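## Task

Put the blue wire down on the table so that it lies alone, with at least a hand's width of gap to every other wire. A wire left hanging over the table edge may count as failure.

## Robot and tools

ROBOT. Two arms, left_arm and right_arm, each with a two-finger gripper and a wrist camera. In the scene frame the origin sits at table-top height, halfway between the arms, a little in from the near table edge. +z points up, +x points out across the table, and left_arm is on the +y side. Arm names do not match image sides. The left_arm base is near (-0.005, +0.293, +0.021) m and the right_arm base near (+0.004, -0.338, +0.022) m. Both are almost level.

FRAMES. Every hand pose, velocity, target and wrist-camera pose is given in that arm's own base frame. Fixed cameras and the table use the scene frame. Offsets in a command follow the axes of that arm's current Hand target. The fingers point along the gripper's +z axis and open and close along its y axis. end_effector_position is the point between the finger pads, about 1 cm short of the tips.

execute_actions(actions, cameras). actions is a list of actions. Each action is a list of up to 15 rows, and each row is one control step of 1/30 s. If fewer rows are given, the last row repeats until 15 steps have run. Each row holds 14 numbers in [-1, 1], always covering both arms: dx, dy, dz, rx, ry, rz, opening for left_arm, then the same seven for right_arm. dx to rz are an offset from the Hand target the arm had when that action began, not from the previous row. Scale: 1.0 equals 0.6 m or 180 degrees. rx, ry, rz form a single rotation vector. Since each new action counts from the current Hand target, sending the same offset twice moves the arm twice. opening is absolute: +1 is fully open (0.093 m) and -1 is closed. Sending all six pose numbers as 0 holds an arm at its Hand target. A 0 for opening is a real command, so resend the current opening to leave a gripper alone. An empty actions list returns images and the full state. cameras takes names, ["all"] or [].

move(target, speed, blend, opening_speed, grip_force, blocking, cameras). target is one 14-number row laid out as above, or a list of up to 15 such rows. Every row is an offset from the same starting Hand targets, not from the row before it. speed is in m/s, from 0.002 to 2.9, default 0.25. Rotation is capped at twice that value in rad/s. It can be one number or one value per target. blend is in metres and rounds corners between listed targets; 0 means stop at each one. opening_speed is per second on the -1 to +1 scale, minimum 0.2. grip_force is newtons per finger pad, 10 to 50, given as one value or one per arm. It stays set, and below 50 the fingers close slowly. blocking=false returns after about 0.5 s while the motion continues. A move lasts at most 10 s. Paths go straight and do not avoid obstacles or the other arm. Faster moves overshoot more and hit harder. Steer paths around an arm's own base, not close past it. The result ends with a move: line giving the outcome (done, off_target, moving, held, fault) and any limits (paced = the pose was clipped, held = steps were withheld).

wait(seconds 0 to 10, cameras) lets time pass while the arms keep their last commands. stop(cameras) brakes a running move. zoom_image(camera, region [x0, y0, x1, y1] in pixels, at most 504 by 504) enlarges part of the latest image from cam_head_left, cam_head_right, cam_high, cam_low, cam_left_wrist or cam_right_wrist, each 672x504. read_manual(section) only returns licence texts. finished_scene(scene) takes the current scene number, ends the scene for good, and must be the last call in its reply.

RESULTS. For each arm you get end_effector_position (m) and end_effector_quat_wxyz in its base frame, and the Hand target that the next offsets count from. The gripper often stops short of the Hand target. Another command, even all zeros, asks for it again. You also get Tool commands, grip_measured (+1 open, -1 closed), Joint positions (the last entry is the finger opening in metres), joint torques, joint velocities (which may read within noise), motor temperatures and some per-step positions. Orientation commands are clipped to 40 degrees from the measured orientation on every step. Friction and gravity can leave the gripper low, short or tilted, most of all at long reach. Check the result after each motion and correct it.

GRIPPING. The pads meet at a reading of about -0.94. Each millimetre of object width adds about 0.0208. For a thin wire, closing to -1 grips firmly. To release, send a value well above the reading for the wire's width. To keep holding, keep sending the closing value.

AVOID. Do not let a wire fall, drop it from a height, or let go while it is still moving. Do not strike or shove the table, the fixtures (the bar under the bases, the plate behind it and the low rail, up to about 3 cm above the table) or the other arm. A moderate collision between the arms, or one gripper closing on the other's fingers, can end the task. Do not pull on the wrist-camera cables. Leave no wire over the table edge. Pressing into a contact keeps pushing until you command the target back. Heat: at 75 °C a MOTOR HOT line appears. At 90 °C the arm folds up and stays idle, and at 100 °C it goes limp. Holding loads or stretched poses for long heats the motors. Objects can sometimes be nudged by outside pushes.

Each tool is called after "Call:" by a JSON object that holds its "api" and its "payload".

## Session

Call:
{"api": "execute_actions", "payload": {"actions": []}}

Scene clock: 0.00 s.
left_arm: end_effector_position=(+0.3709, -0.3608, +0.2279) grip_measured=-0.929 end_effector_quat_wxyz=(+0.436, +0.522, +0.567, -0.466) | right_arm: end_effector_position=(+0.3754, +0.0000, +0.4000) grip_measured=+1.000 end_effector_quat_wxyz=(+0.704, +0.000, +0.710, +0.000)
Joint positions: left_arm=[-0.486 1.914 1.37 0.163 1.045 0.258 0.001] | right_arm=[0 1.047 1.047 -0.009 0 0 0.093]
Joint velocities: within noise
Joint torques (N m): no reading
Motor temperatures (°C): left_arm=[22 23 25 19 19 21 21] | right_arm=[19 26 24 22 18 21 19]
Heat: left arm: 25 °C; right arm: 26 °C.
Hand target: left_arm +0.3724, -0.3598, +0.2365; +0.444, +0.523, +0.562, -0.463 | right_arm +0.3733, +0.0001, +0.4084; +0.712, +0.000, +0.702, +0.000
Tool commands: left_gripper/opening=-0.935496 right_gripper/opening=+1.0
camera_calibration:
cam_left_wrist: T_world_to_cam=[[-0.994057, -0.0311836, 0.104299, 0.332021], [-0.102516, 0.590485, -0.800511, 0.473672], [-0.0366244, -0.806446, -0.590173, -0.0580987], [0, 0, 0, 1]] pos_world=[0.376479, -0.316196, 0.310261]
cam_right_wrist: T_world_to_cam=[[0.028648, -0.999535, 0.0104026, -0.0122418], [-0.472777, -0.0227182, -0.880889, 0.563785], [0.880717, 0.0203176, -0.473208, -0.0514758], [0, 0, 0, 1]] pos_world=[0.31223, 0.00161791, 0.472401]

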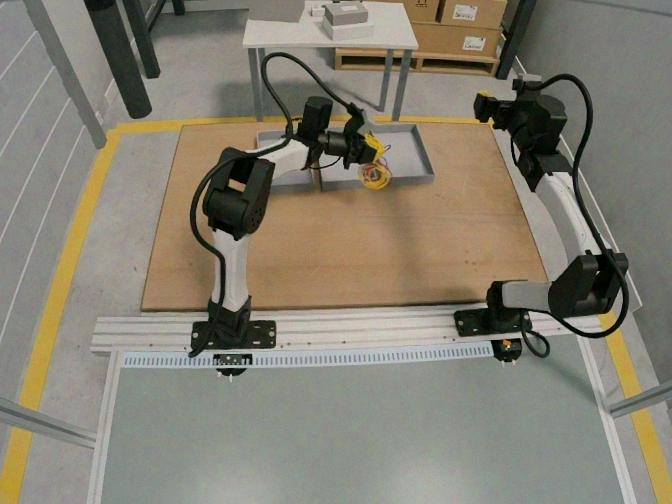

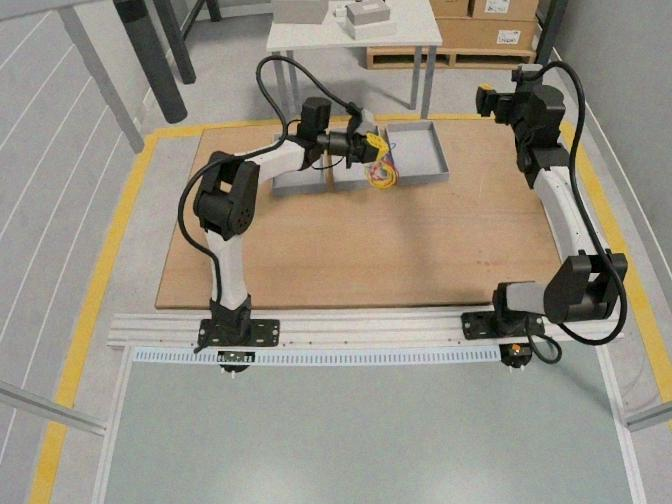

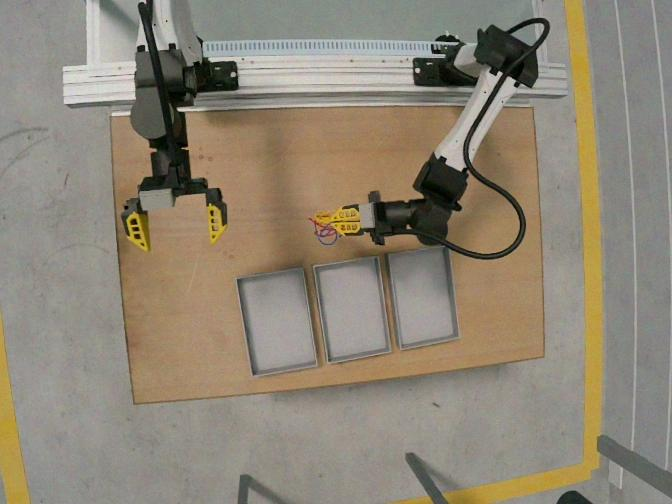

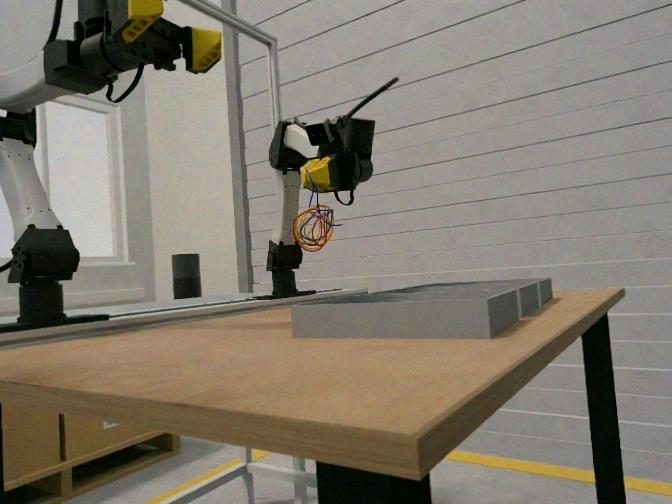

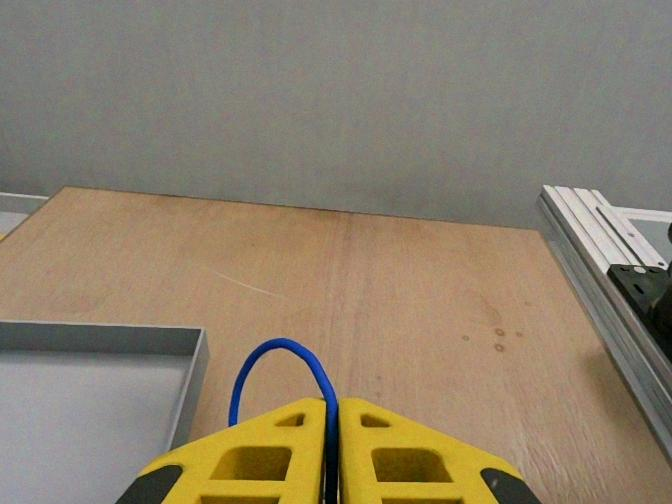

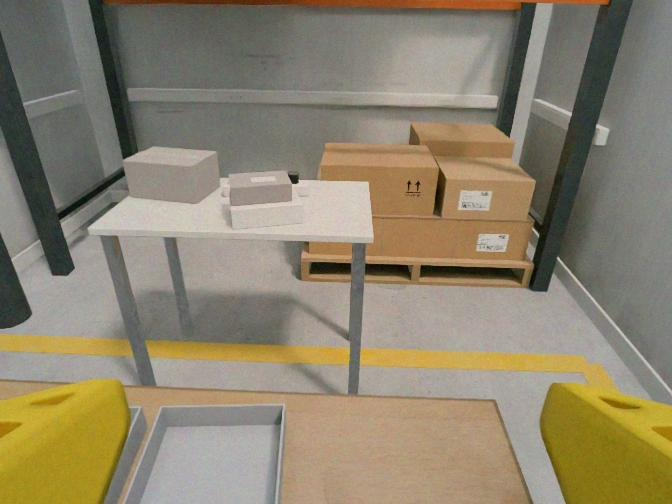

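Call:
{"api": "zoom_image", "payload": {"camera": "cam_low", "region": [260, 130, 390, 270]}}

Call:
{"api": "zoom_image", "payload": {"camera": "cam_high", "region": [280, 180, 380, 260]}}

Call:
{"api": "zoom_image", "payload": {"camera": "cam_head_right", "region": [330, 110, 430, 200]}}

Scaled by 3.600 from the camera's 672x504 image, which has a finer 960x720 frame.

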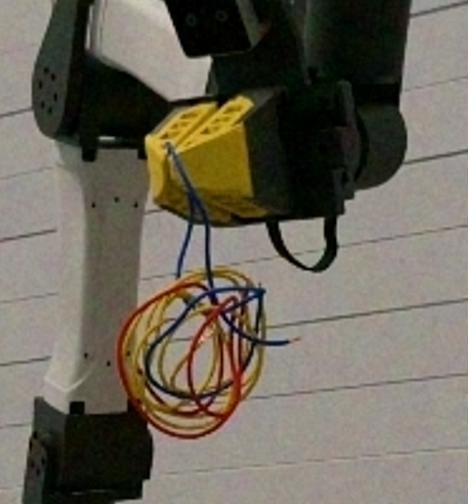

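Scaled by 5.040 from the camera's 672x504 image, which has a finer 960x720 frame.

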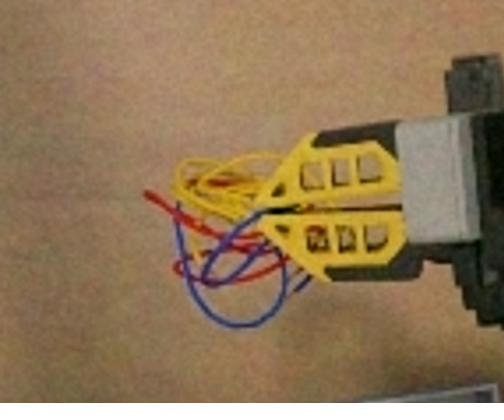

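Scaled by 5.040 from the camera's 672x504 image, which has a finer 960x720 frame.

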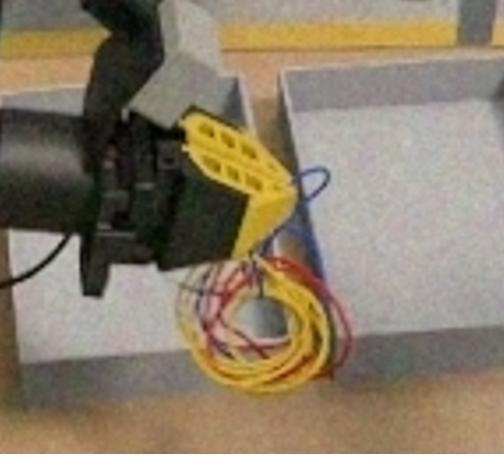

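Call:
{"api": "move", "payload": {"target": [0,0,0,0,0,0,-0.9355,0.25,0.08,-0.03,-0.44,0,0,0.2], "cameras": ["all"]}}

Call:
{"api": "zoom_image", "payload": {"camera": "cam_right_wrist", "region": [170, 60, 500, 400]}}

Call:
{"api": "zoom_image", "payload": {"camera": "cam_low", "region": [260, 130, 390, 270]}}

Scene clock: 25.40 s.
left_arm: end_effector_position=(+0.3709, -0.3608, +0.2279) grip_measured=-0.929 end_effector_quat_wxyz=(+0.436, +0.522, +0.567, -0.466) | right_arm: end_effector_position=(+0.3583, +0.0454, +0.2617) grip_measured=+0.202 end_effector_quat_wxyz=(+0.582, -0.392, +0.589, +0.400)
Joint positions: left_arm=[-0.486 1.914 1.37 0.163 1.045 0.258 0.001] | right_arm=[-0.359 1.548 0.869 0.569 -1.548 -0.095 0.055]
Joint torques (N m): left_arm=[0.01 -9.84 7.86 1.72 0.27 0.18] | right_arm=[1.16 -6.26 6.26 1.79 -0.16 -0.32]
Motor temperatures (°C): left_arm=[22 28 30 23 19 21 21] | right_arm=[19 27 29 29 18 21 19]
Heat: left arm: 30 °C; right arm: 29 °C.
Hand target: left_arm +0.3724, -0.3598, +0.2365; +0.444, +0.523, +0.562, -0.463 | right_arm +0.3574, +0.0481, +0.2582; +0.549, -0.454, +0.541, +0.447
Off the commanded pose: left_arm 0.009 m, 1 deg | right_arm 0.005 m, 11 deg.
joint sent to its limit (right arm) — joint 5 (wrist yaw), lower limit. The joint targets are off in orientation, not in position.
move: off_target (right_arm)
camera_calibration:
cam_left_wrist: T_world_to_cam=[[-0.994057, -0.0311836, 0.104299, 0.332021], [-0.102516, 0.590485, -0.800511, 0.473672], [-0.0366244, -0.806446, -0.590173, -0.0580987], [0, 0, 0, 1]] pos_world=[0.376479, -0.316196, 0.310261]
cam_right_wrist: T_world_to_cam=[[0.938317, -0.345748, -0.00437757, -0.316748], [-0.165158, -0.437022, -0.884158, 0.344422], [0.303783, 0.830343, -0.467168, 0.0656198], [0, 0, 0, 1]] pos_world=[0.334159, -0.0134818, 0.333792]

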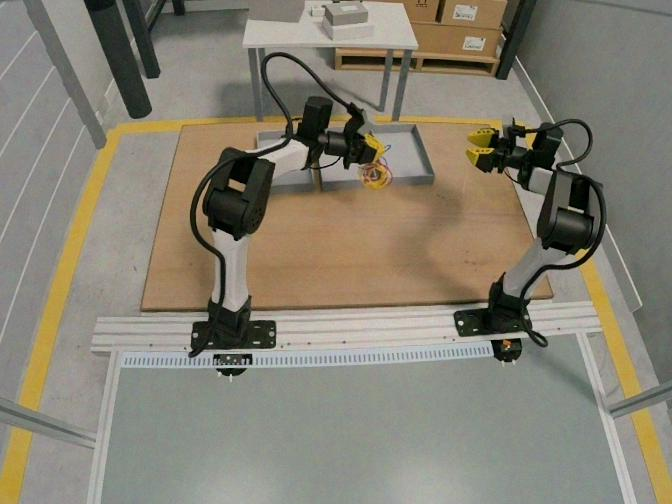

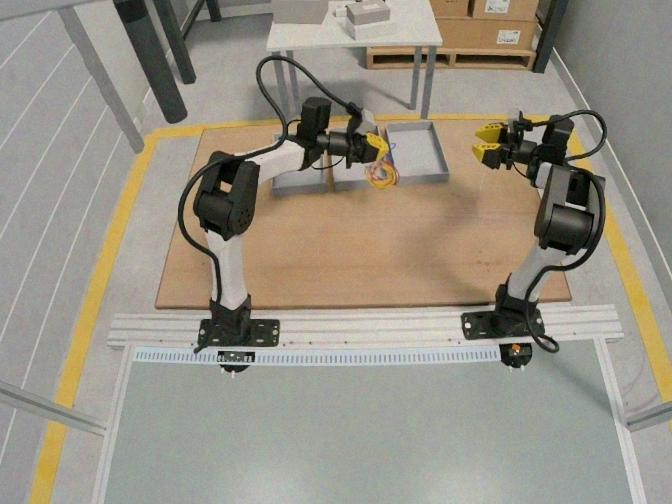

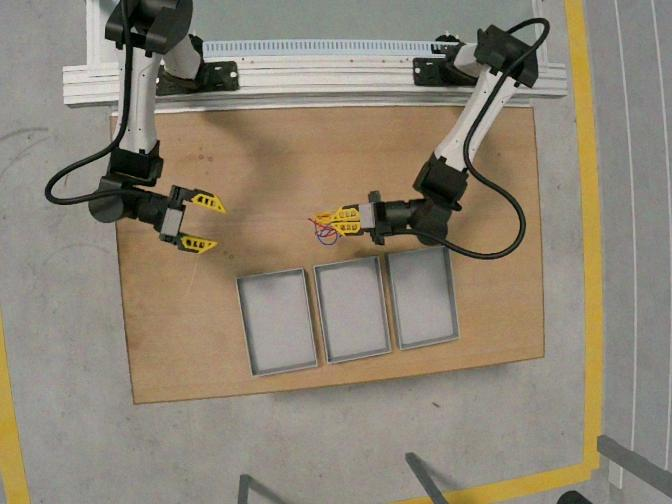

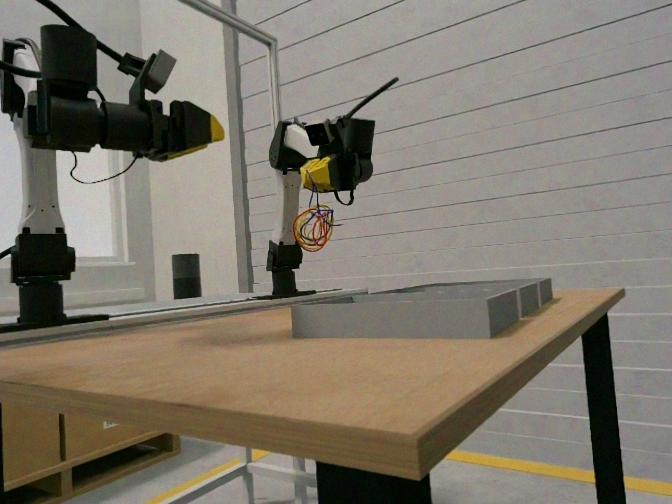

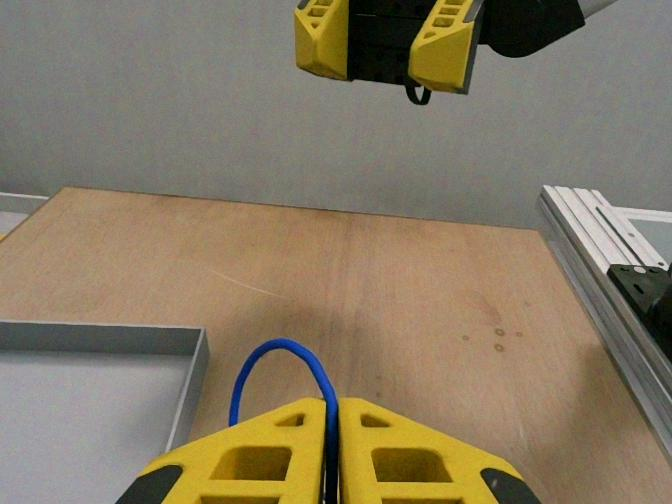

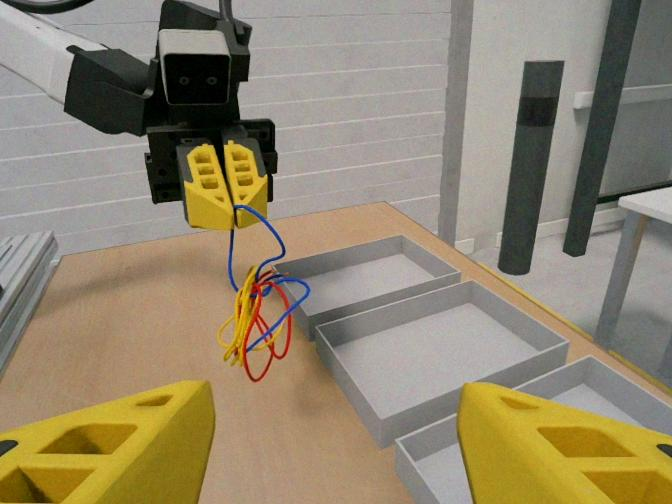

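Scaled by 1.482 from the camera's 672x504 image, which has a finer 960x720 frame.

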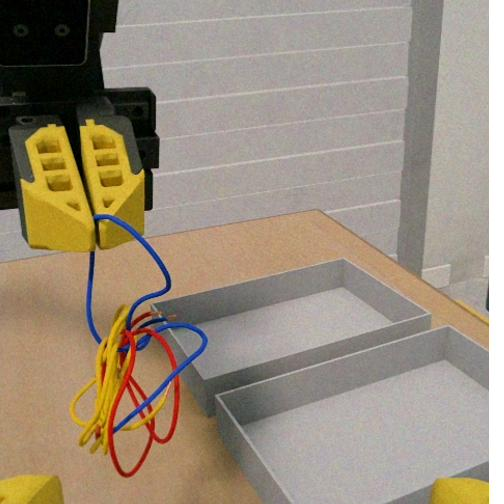

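Scaled by 3.600 from the camera's 672x504 image, which has a finer 960x720 frame.

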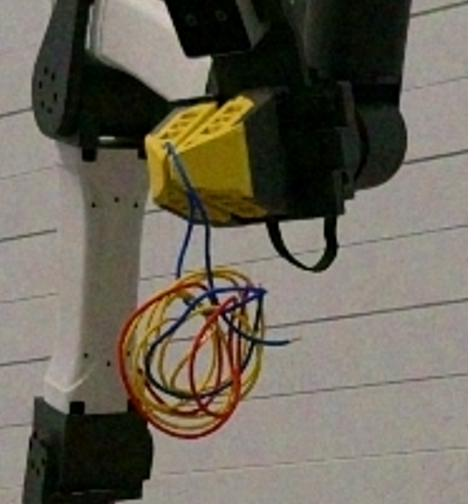

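Call:
{"api": "move", "payload": {"target": [0,0,0,0,0,0,-0.9355,0.238,0.07,0.177,0,0,0,0.5], "cameras": ["cam_right_wrist","cam_low","cam_high"]}}

Call:
{"api": "zoom_image", "payload": {"camera": "cam_right_wrist", "region": [170, 60, 500, 400]}}

Call:
{"api": "zoom_image", "payload": {"camera": "cam_low", "region": [230, 130, 390, 290]}}

Scene clock: 58.03 s.
left_arm: end_effector_position=(+0.3709, -0.3608, +0.2279) grip_measured=-0.929 end_effector_quat_wxyz=(+0.436, +0.522, +0.567, -0.466) | right_arm: end_effector_position=(+0.3393, +0.1593, +0.1192) grip_measured=+0.499 end_effector_quat_wxyz=(+0.539, -0.457, +0.545, +0.450)
Joint positions: left_arm=[-0.486 1.914 1.37 0.163 1.045 0.258 0.001] | right_arm=[-0.021 1.986 0.624 1.276 -1.414 -0.087 0.069]
Joint torques (N m): left_arm=[-0.01 -9.83 7.86 1.71 0.27 0.18] | right_arm=[0.57 -7.41 3.02 2.06 0.06 -0.14]
Heat: left arm: 33 °C; right arm: 30 °C.
Hand target: left_arm +0.3724, -0.3598, +0.2365; +0.444, +0.523, +0.562, -0.463 | right_arm +0.3381, +0.1603, +0.1151; +0.549, -0.454, +0.541, +0.448
Off the commanded pose: left_arm 0.009 m, 1 deg | right_arm 0.004 m, 1 deg.
move: done
camera_calibration:
cam_right_wrist: T_world_to_cam=[[0.98895, -0.147774, 0.0118746, -0.310707], [-0.0602065, -0.473531, -0.878717, 0.234643], [0.135475, 0.868292, -0.477195, -0.0374397], [0, 0, 0, 1]] pos_world=[0.326472, 0.0977049, 0.192008]
Images, in order (width x height): cam_high 672x504, cam_low 672x504, cam_right_wrist 672x504.

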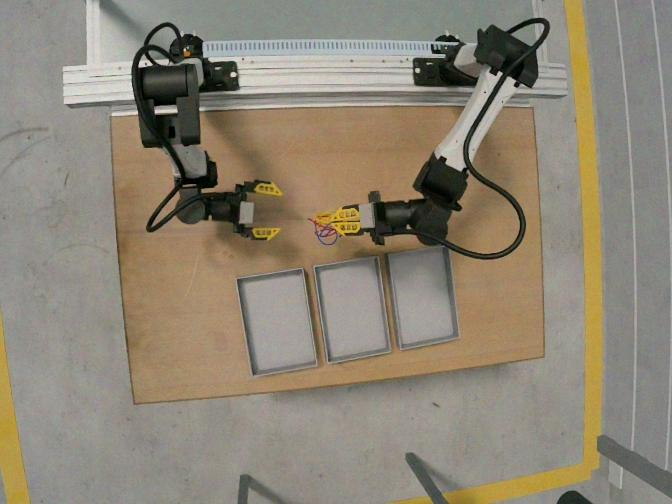

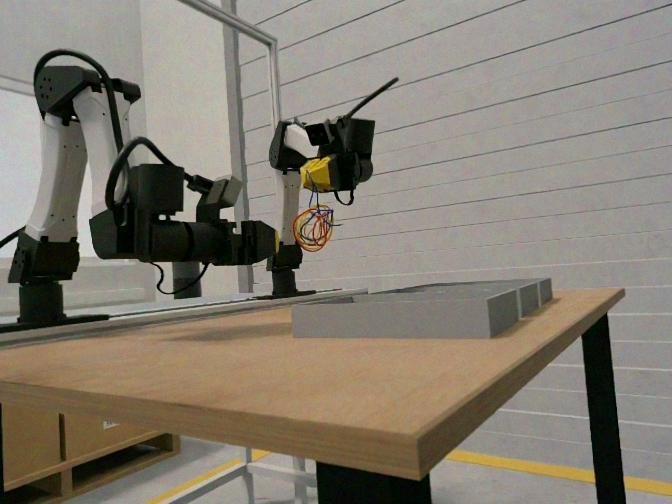

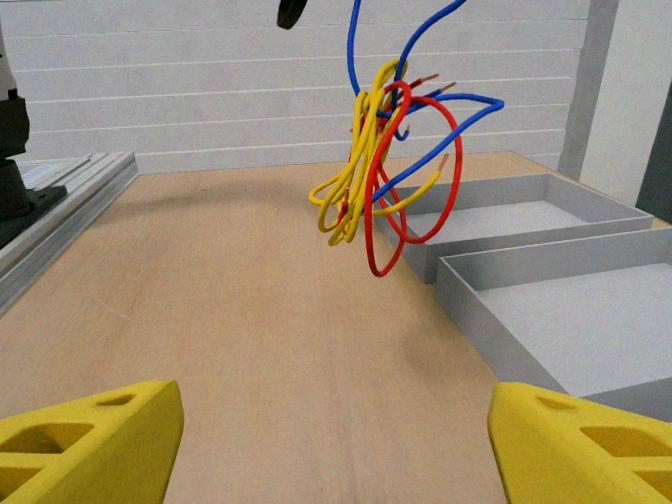

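Scaled by 1.482 from the camera's 672x504 image, which has a finer 960x720 frame.

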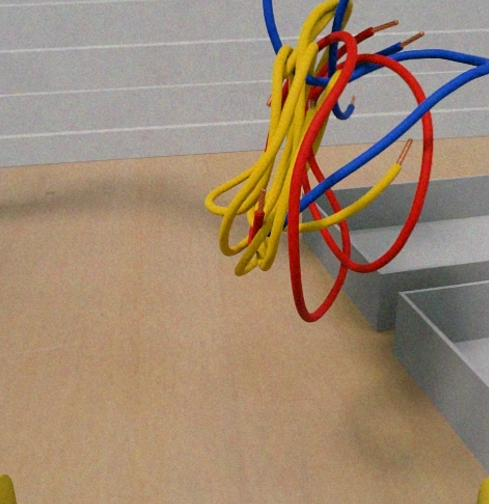

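Scaled by 3.150 from the camera's 672x504 image, which has a finer 960x720 frame.

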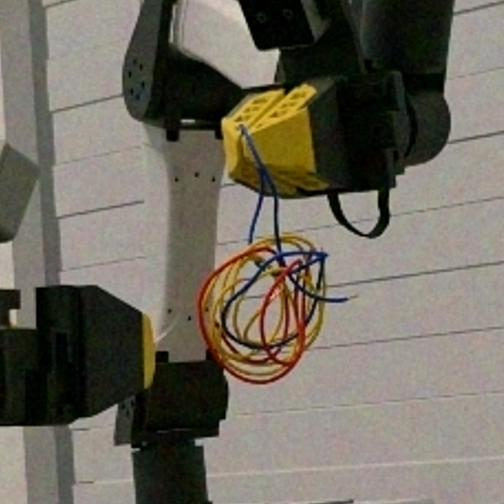

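Call:
{"api": "move", "payload": {"target": [[0,0,0,0,0,0,-0.9355,0.151,-0.008,0.005,0,0,0,0.5],[0,0,0,0,0,0,-0.9355,0.151,-0.008,0.005,0,0,0,-1]], "opening_speed": 1.0, "speed": 0.15, "cameras": ["all"]}}

Call:
{"api": "zoom_image", "payload": {"camera": "cam_right_wrist", "region": [170, 0, 500, 340]}}

Call:
{"api": "zoom_image", "payload": {"camera": "cam_low", "region": [230, 130, 390, 290]}}

Scene clock: 82.47 s.
left_arm: end_effector_position=(+0.3709, -0.3608, +0.2279) grip_measured=-0.929 end_effector_quat_wxyz=(+0.436, +0.522, +0.567, -0.466) | right_arm: end_effector_position=(+0.3433, +0.1591, +0.0219) grip_measured=-0.987 end_effector_quat_wxyz=(+0.518, -0.443, +0.567, +0.463)
Joint positions: left_arm=[-0.486 1.914 1.37 0.163 1.045 0.258 0.001] | right_arm=[-0.021 2.384 0.69 1.47 -1.409 -0.155 0]
Joint torques (N m): left_arm=[0.02 -9.84 7.87 1.72 0.27 0.18] | right_arm=[1.16 -8.01 2.77 2.85 -0.01 -0.03]
Motor temperatures (°C): left_arm=[22 34 34 26 19 21 21] | right_arm=[19 32 27 30 18 21 19]
Heat: left arm: 34 °C; right arm: 32 °C.
Hand target: left_arm +0.3724, -0.3598, +0.2365; +0.444, +0.523, +0.562, -0.463 | right_arm +0.3446, +0.1623, +0.0245; +0.549, -0.454, +0.541, +0.448
Off the commanded pose: left_arm 0.009 m, 1 deg | right_arm 0.004 m, 5 deg.
move: off_target (right_arm); target 2's new opening was sent with right_arm's hand 0.005 m and 4 deg from that target
camera_calibration:
cam_left_wrist: T_world_to_cam=[[-0.994057, -0.0311836, 0.104299, 0.332021], [-0.102516, 0.590485, -0.800511, 0.473672], [-0.0366244, -0.806446, -0.590173, -0.0580987], [0, 0, 0, 1]] pos_world=[0.376479, -0.316196, 0.310261]
cam_right_wrist: T_world_to_cam=[[0.986906, -0.151167, -0.0562633, -0.31085], [-0.123276, -0.481946, -0.867486, 0.172026], [0.104019, 0.863063, -0.49427, -0.0721935], [0, 0, 0, 1]] pos_world=[0.335496, 0.0982247, 0.0960578]

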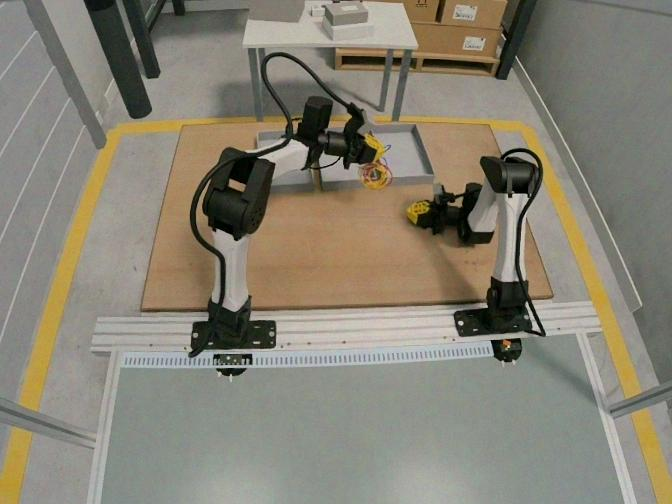

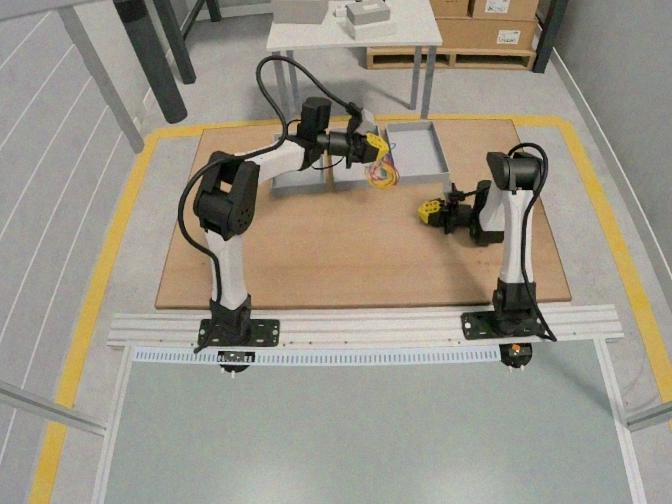

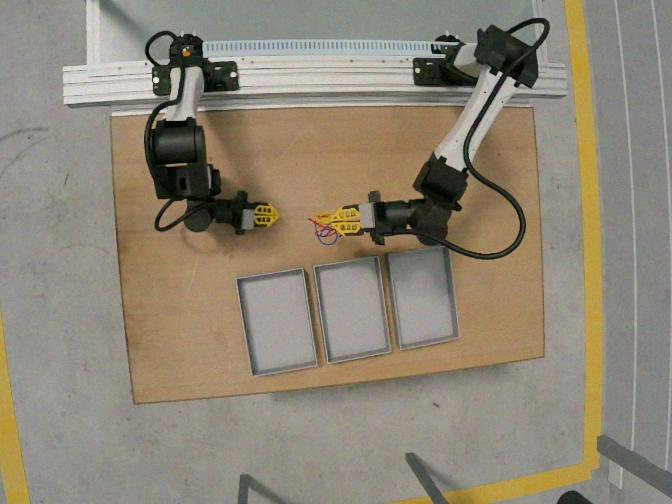

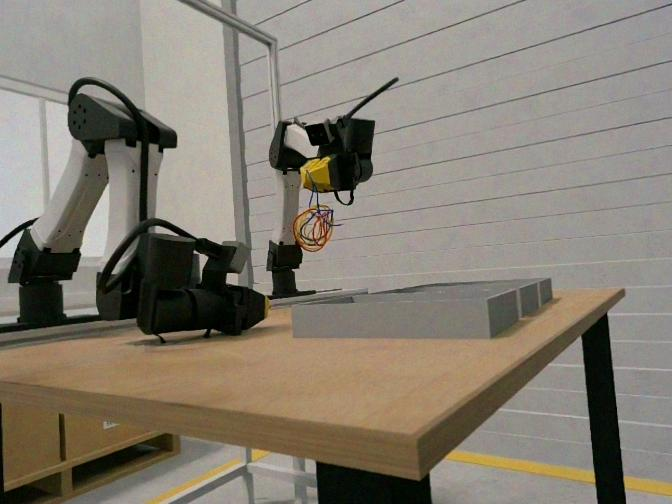

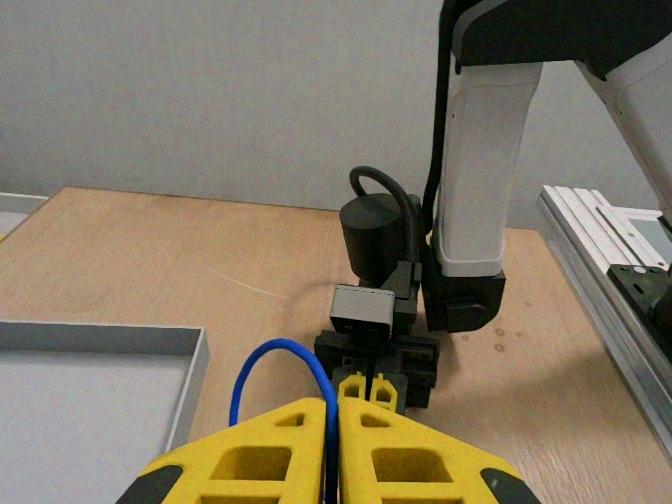

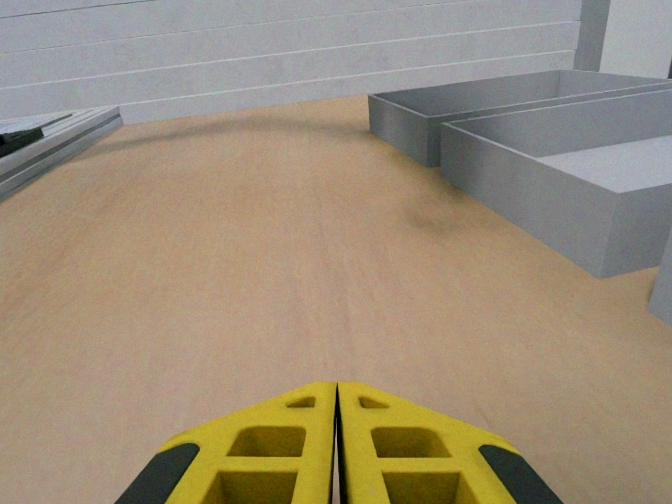

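Scaled by 1.482 from the camera's 672x504 image, which has a finer 960x720 frame.

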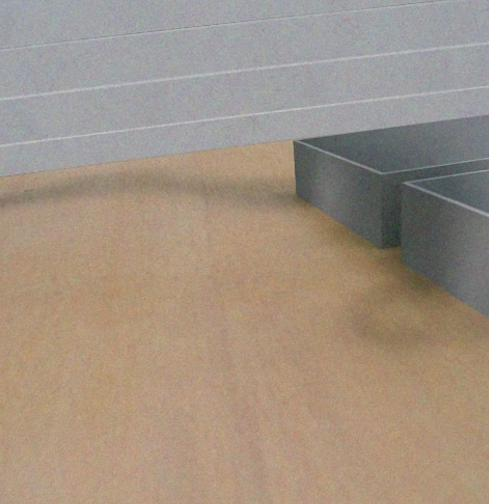

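Scaled by 3.150 from the camera's 672x504 image, which has a finer 960x720 frame.

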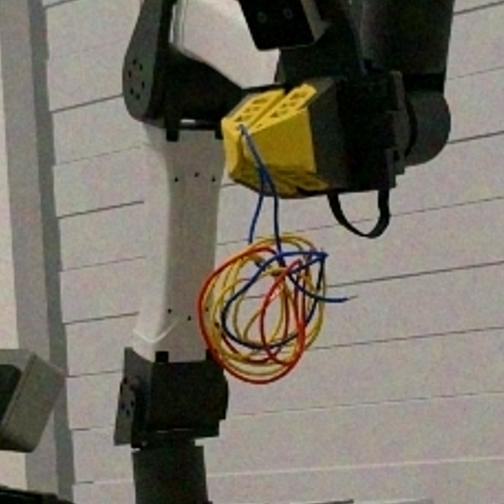

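Call:
{"api": "move", "payload": {"target": [[0,0,0,0,0,0,-0.9355,-0.146,0,0,0,0,0,0.5],[0,0,0,0,0,0,-0.9355,-0.148,0.002,0.146,0,0,0,0.5],[0,0,0,0,0,0,-0.9355,-0.148,0.002,0.146,0,0,0,-1]], "opening_speed": 1.0, "speed": 0.15, "cameras": ["cam_low","cam_left_wrist","cam_right_wrist","cam_head_right"]}}

Call:
{"api": "zoom_image", "payload": {"camera": "cam_right_wrist", "region": [170, 140, 500, 480]}}

Call:
{"api": "zoom_image", "payload": {"camera": "cam_low", "region": [230, 130, 390, 290]}}

Scene clock: 97.03 s.
left_arm: end_effector_position=(+0.3709, -0.3608, +0.2279) grip_measured=-0.929 end_effector_quat_wxyz=(+0.436, +0.522, +0.567, -0.466) | right_arm: end_effector_position=(+0.3528, +0.2460, +0.1140) grip_measured=-0.982 end_effector_quat_wxyz=(+0.540, -0.450, +0.546, +0.456)
Joint positions: left_arm=[-0.486 1.914 1.37 0.163 1.045 0.258 0.001] | right_arm=[0.244 2.088 0.719 1.363 -1.146 0.006 0]
Joint torques (N m): left_arm=[0.01 -9.83 7.87 1.71 0.27 0.18] | right_arm=[0.8 -8.18 6.04 2.01 0.07 -0.23]
Heat: left arm: 35 °C; right arm: 34 °C.
Hand target: left_arm +0.3724, -0.3598, +0.2365; +0.444, +0.523, +0.562, -0.463 | right_arm +0.3586, +0.2486, +0.1136; +0.549, -0.454, +0.541, +0.448
Off the commanded pose: left_arm 0.009 m, 1 deg | right_arm 0.006 m, 2 deg.
move: done
camera_calibration:
cam_left_wrist: T_world_to_cam=[[-0.994057, -0.0311836, 0.104299, 0.332021], [-0.102516, 0.590485, -0.800511, 0.473672], [-0.0366244, -0.806446, -0.590173, -0.0580987], [0, 0, 0, 1]] pos_world=[0.376479, -0.316196, 0.310261]
cam_right_wrist: T_world_to_cam=[[0.988512, -0.151137, -0.0012399, -0.308698], [-0.0717184, -0.461822, -0.884068, 0.273727], [0.133043, 0.874001, -0.467356, -0.118793], [0, 0, 0, 1]] pos_world=[0.340587, 0.183583, 0.186092]
Images, in order (width x height): cam_head_right 672x504, cam_low 672x504, cam_left_wrist 672x504, cam_right_wrist 672x504.

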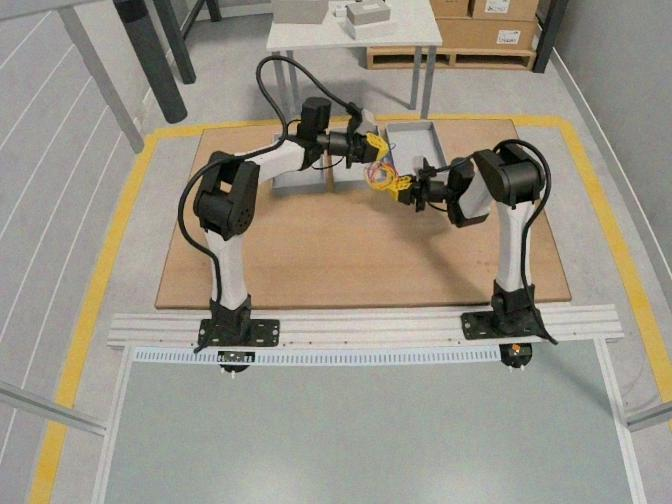

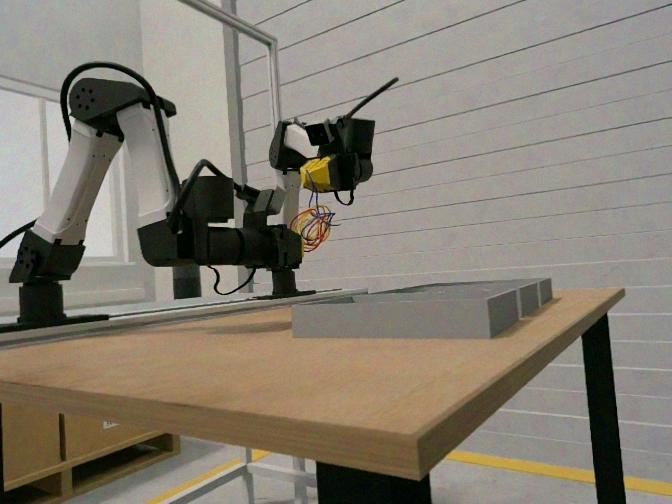

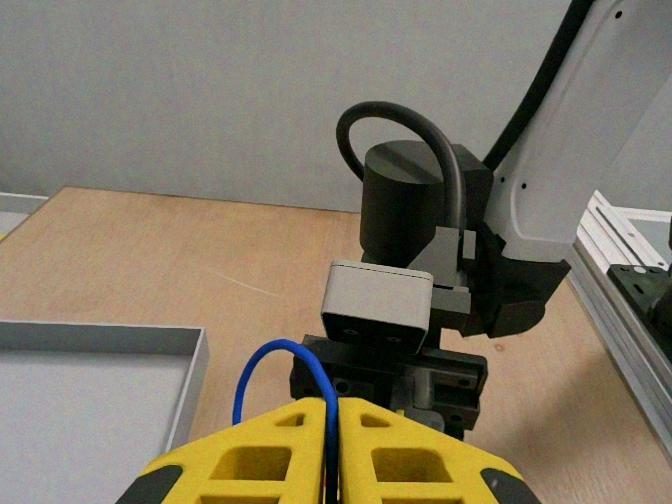

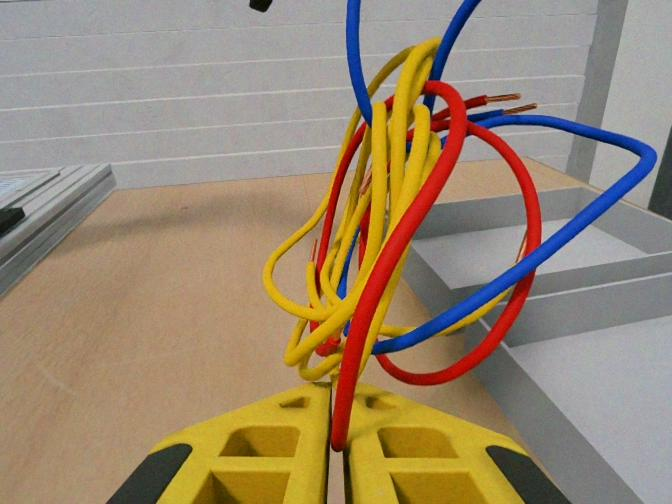

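Scaled by 1.482 from the camera's 672x504 image, which has a finer 960x720 frame.

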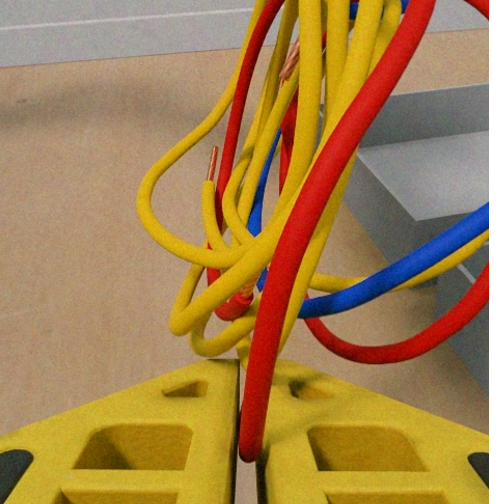

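Scaled by 3.150 from the camera's 672x504 image, which has a finer 960x720 frame.

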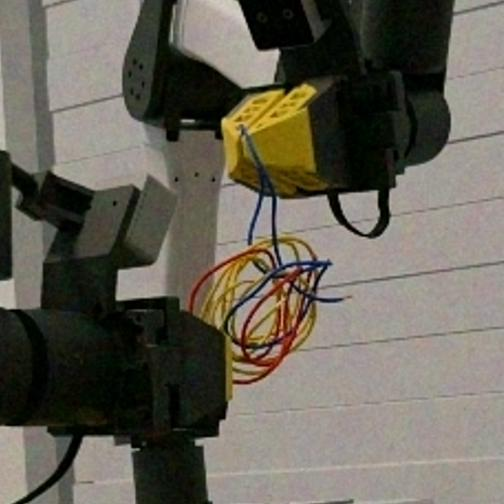

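Call:
{"api": "move", "payload": {"target": [[0,0,0,0,0,0,-0.9355,0,0,0,0,0,0,0.5],[0,0,0,0,0,0,-0.9355,-0.013,-0.008,0.035,0,0,0,0.5],[0,0,0,0,0,0,-0.9355,-0.013,-0.008,0.035,0,0,0,-1]], "opening_speed": 1.0, "speed": 0.15, "cameras": ["cam_low","cam_right_wrist"]}}

Call:
{"api": "zoom_image", "payload": {"camera": "cam_right_wrist", "region": [170, 140, 500, 480]}}

Call:
{"api": "zoom_image", "payload": {"camera": "cam_low", "region": [230, 130, 390, 290]}}

Scene clock: 109.80 s.
left_arm: end_effector_position=(+0.3709, -0.3608, +0.2279) grip_measured=-0.929 end_effector_quat_wxyz=(+0.436, +0.522, +0.567, -0.466) | right_arm: end_effector_position=(+0.3623, +0.2642, +0.1205) grip_measured=-0.944 end_effector_quat_wxyz=(+0.540, -0.449, +0.548, +0.455)
Joint positions: left_arm=[-0.486 1.914 1.37 0.163 1.045 0.258 0.001] | right_arm=[0.289 2.088 0.779 1.301 -1.097 0.006 0]
Joint torques (N m): left_arm=[0.02 -9.84 7.86 1.71 0.26 0.18] | right_arm=[0.96 -8.91 6.67 1.98 0.11 -0.24]
Heat: left arm: 35 °C; right arm: 34 °C.
Hand target: left_arm +0.3724, -0.3598, +0.2365; +0.444, +0.523, +0.562, -0.463 | right_arm +0.3671, +0.2683, +0.1215; +0.549, -0.454, +0.541, +0.448
Off the commanded pose: left_arm 0.009 m, 1 deg | right_arm 0.006 m, 2 deg.
move: done
camera_calibration:
cam_right_wrist: T_world_to_cam=[[0.987864, -0.15529, -0.00319106, -0.313786], [-0.0755339, -0.462349, -0.883475, 0.289884], [0.135719, 0.872994, -0.468467, -0.133434], [0, 0, 0, 1]] pos_world=[0.349984, 0.201787, 0.192595]
Images, in order (width x height): cam_low 672x504, cam_right_wrist 672x504.

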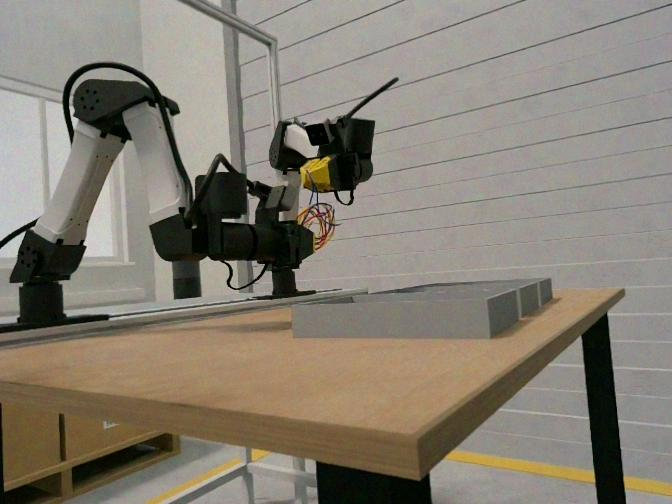

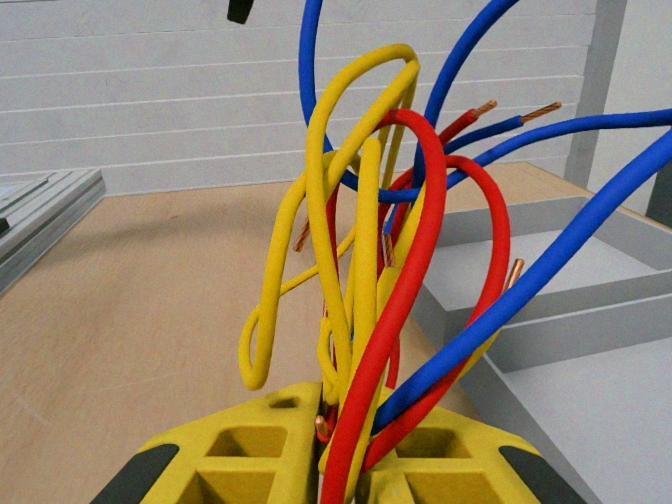

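Scaled by 1.482 from the camera's 672x504 image, which has a finer 960x720 frame.

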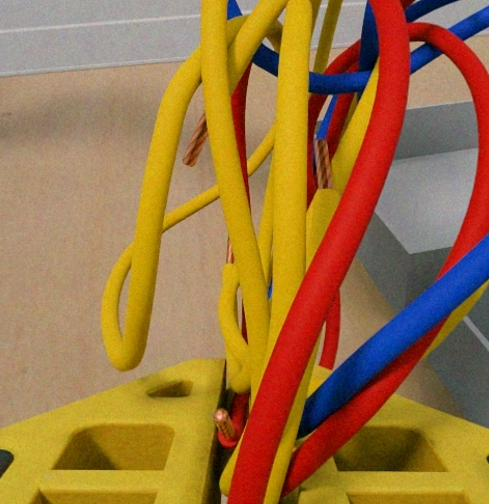

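Scaled by 3.150 from the camera's 672x504 image, which has a finer 960x720 frame.

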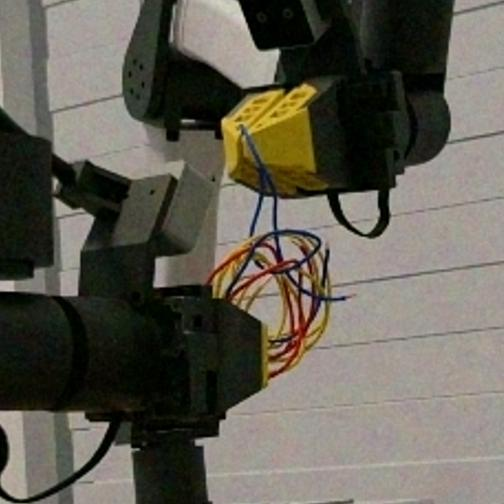

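Call:
{"api": "move", "payload": {"target": [-0.17,0,-0.1,0,0,0,-0.9355,0,0,0,0,0,0,-1], "speed": 0.1, "cameras": ["cam_low","cam_right_wrist","cam_head_right","cam_left_wrist"]}}

Call:
{"api": "zoom_image", "payload": {"camera": "cam_right_wrist", "region": [170, 140, 500, 480]}}

Call:
{"api": "zoom_image", "payload": {"camera": "cam_low", "region": [230, 90, 430, 290]}}

Scene clock: 118.13 s.
left_arm: end_effector_position=(+0.3791, -0.3237, +0.3070) grip_measured=-0.929 end_effector_quat_wxyz=(+0.402, +0.505, +0.601, -0.471) | right_arm: end_effector_position=(+0.3674, +0.2669, +0.1327) grip_measured=-0.967 end_effector_quat_wxyz=(+0.559, -0.457, +0.529, +0.446)
Joint positions: left_arm=[-0.4 1.86 1.692 -0.375 1.103 0.328 0.001] | right_arm=[0.293 2.088 0.804 1.335 -1.093 0.006 0]
Joint torques (N m): left_arm=[0.77 -11.48 10.95 1.86 0.74 0.28] | right_arm=[0.46 -9.14 4.41 1.61 0.09 -0.19]
Heat: left arm: 36 °C; right arm: 34 °C.
Hand target: left_arm +0.3776, -0.3185, +0.3475; +0.444, +0.523, +0.562, -0.462 | right_arm +0.3670, +0.2684, +0.1215; +0.549, -0.454, +0.541, +0.448
Off the commanded pose: left_arm 0.041 m, 7 deg | right_arm 0.011 m, 2 deg.
move: off_target (left_arm, right_arm)
camera_calibration:
cam_left_wrist: T_world_to_cam=[[-0.980019, -0.0570981, 0.19053, 0.292828], [-0.183939, 0.624667, -0.758919, 0.545069], [-0.075685, -0.778801, -0.622689, 0.0526154], [0, 0, 0, 1]] pos_world=[0.391219, -0.28279, 0.390634]
cam_right_wrist: T_world_to_cam=[[0.986334, -0.156841, 0.0504567, -0.324545], [-0.0253468, -0.447053, -0.894148, 0.281215], [0.162796, 0.88065, -0.444919, -0.145848], [0, 0, 0, 1]] pos_world=[0.350981, 0.203257, 0.202932]
Images, in order (width x height): cam_head_right 672x504, cam_low 672x504, cam_left_wrist 672x504, cam_right_wrist 672x504.

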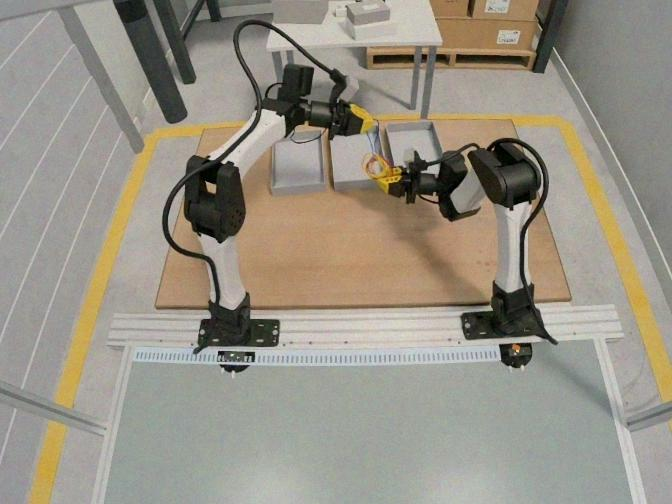

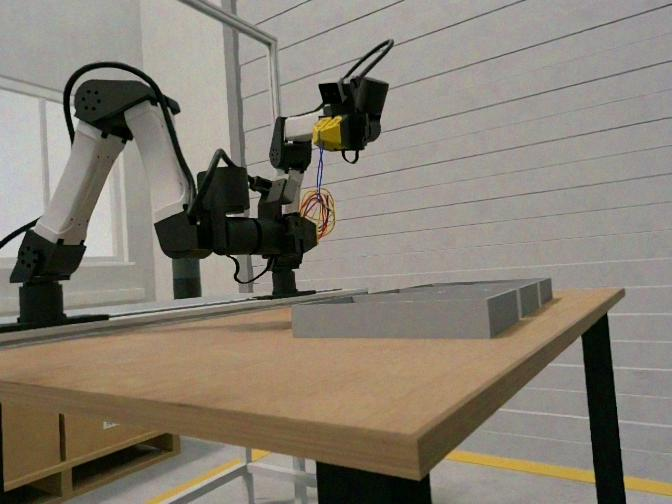

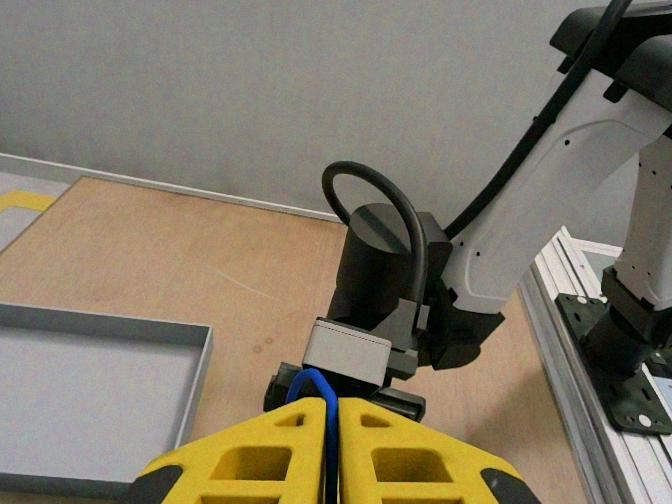

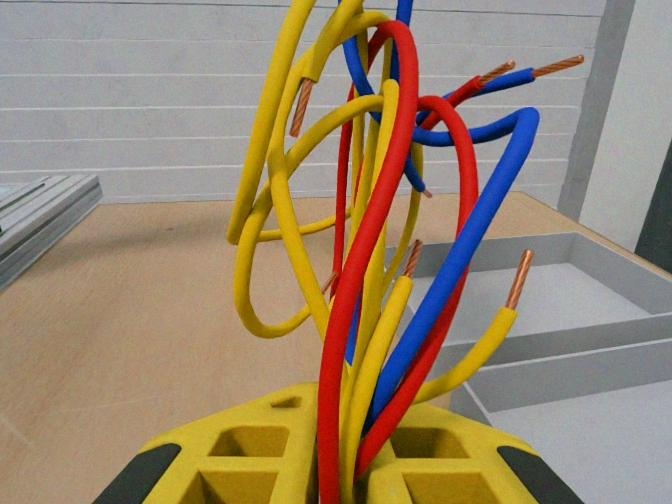

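Scaled by 1.482 from the camera's 672x504 image, which has a finer 960x720 frame.

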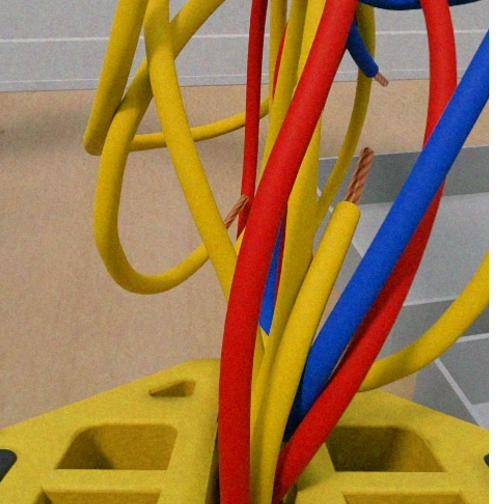

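Scaled by 2.520 from the camera's 672x504 image, which has a finer 960x720 frame.

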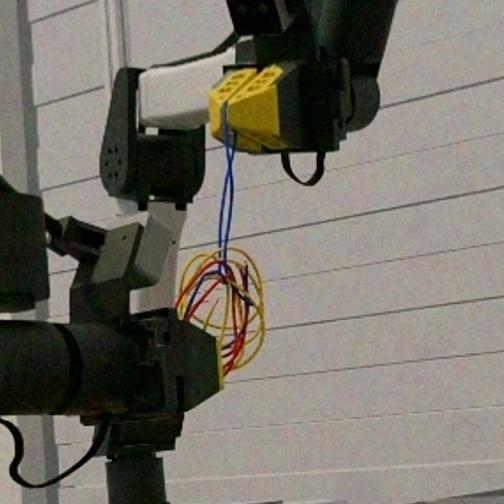

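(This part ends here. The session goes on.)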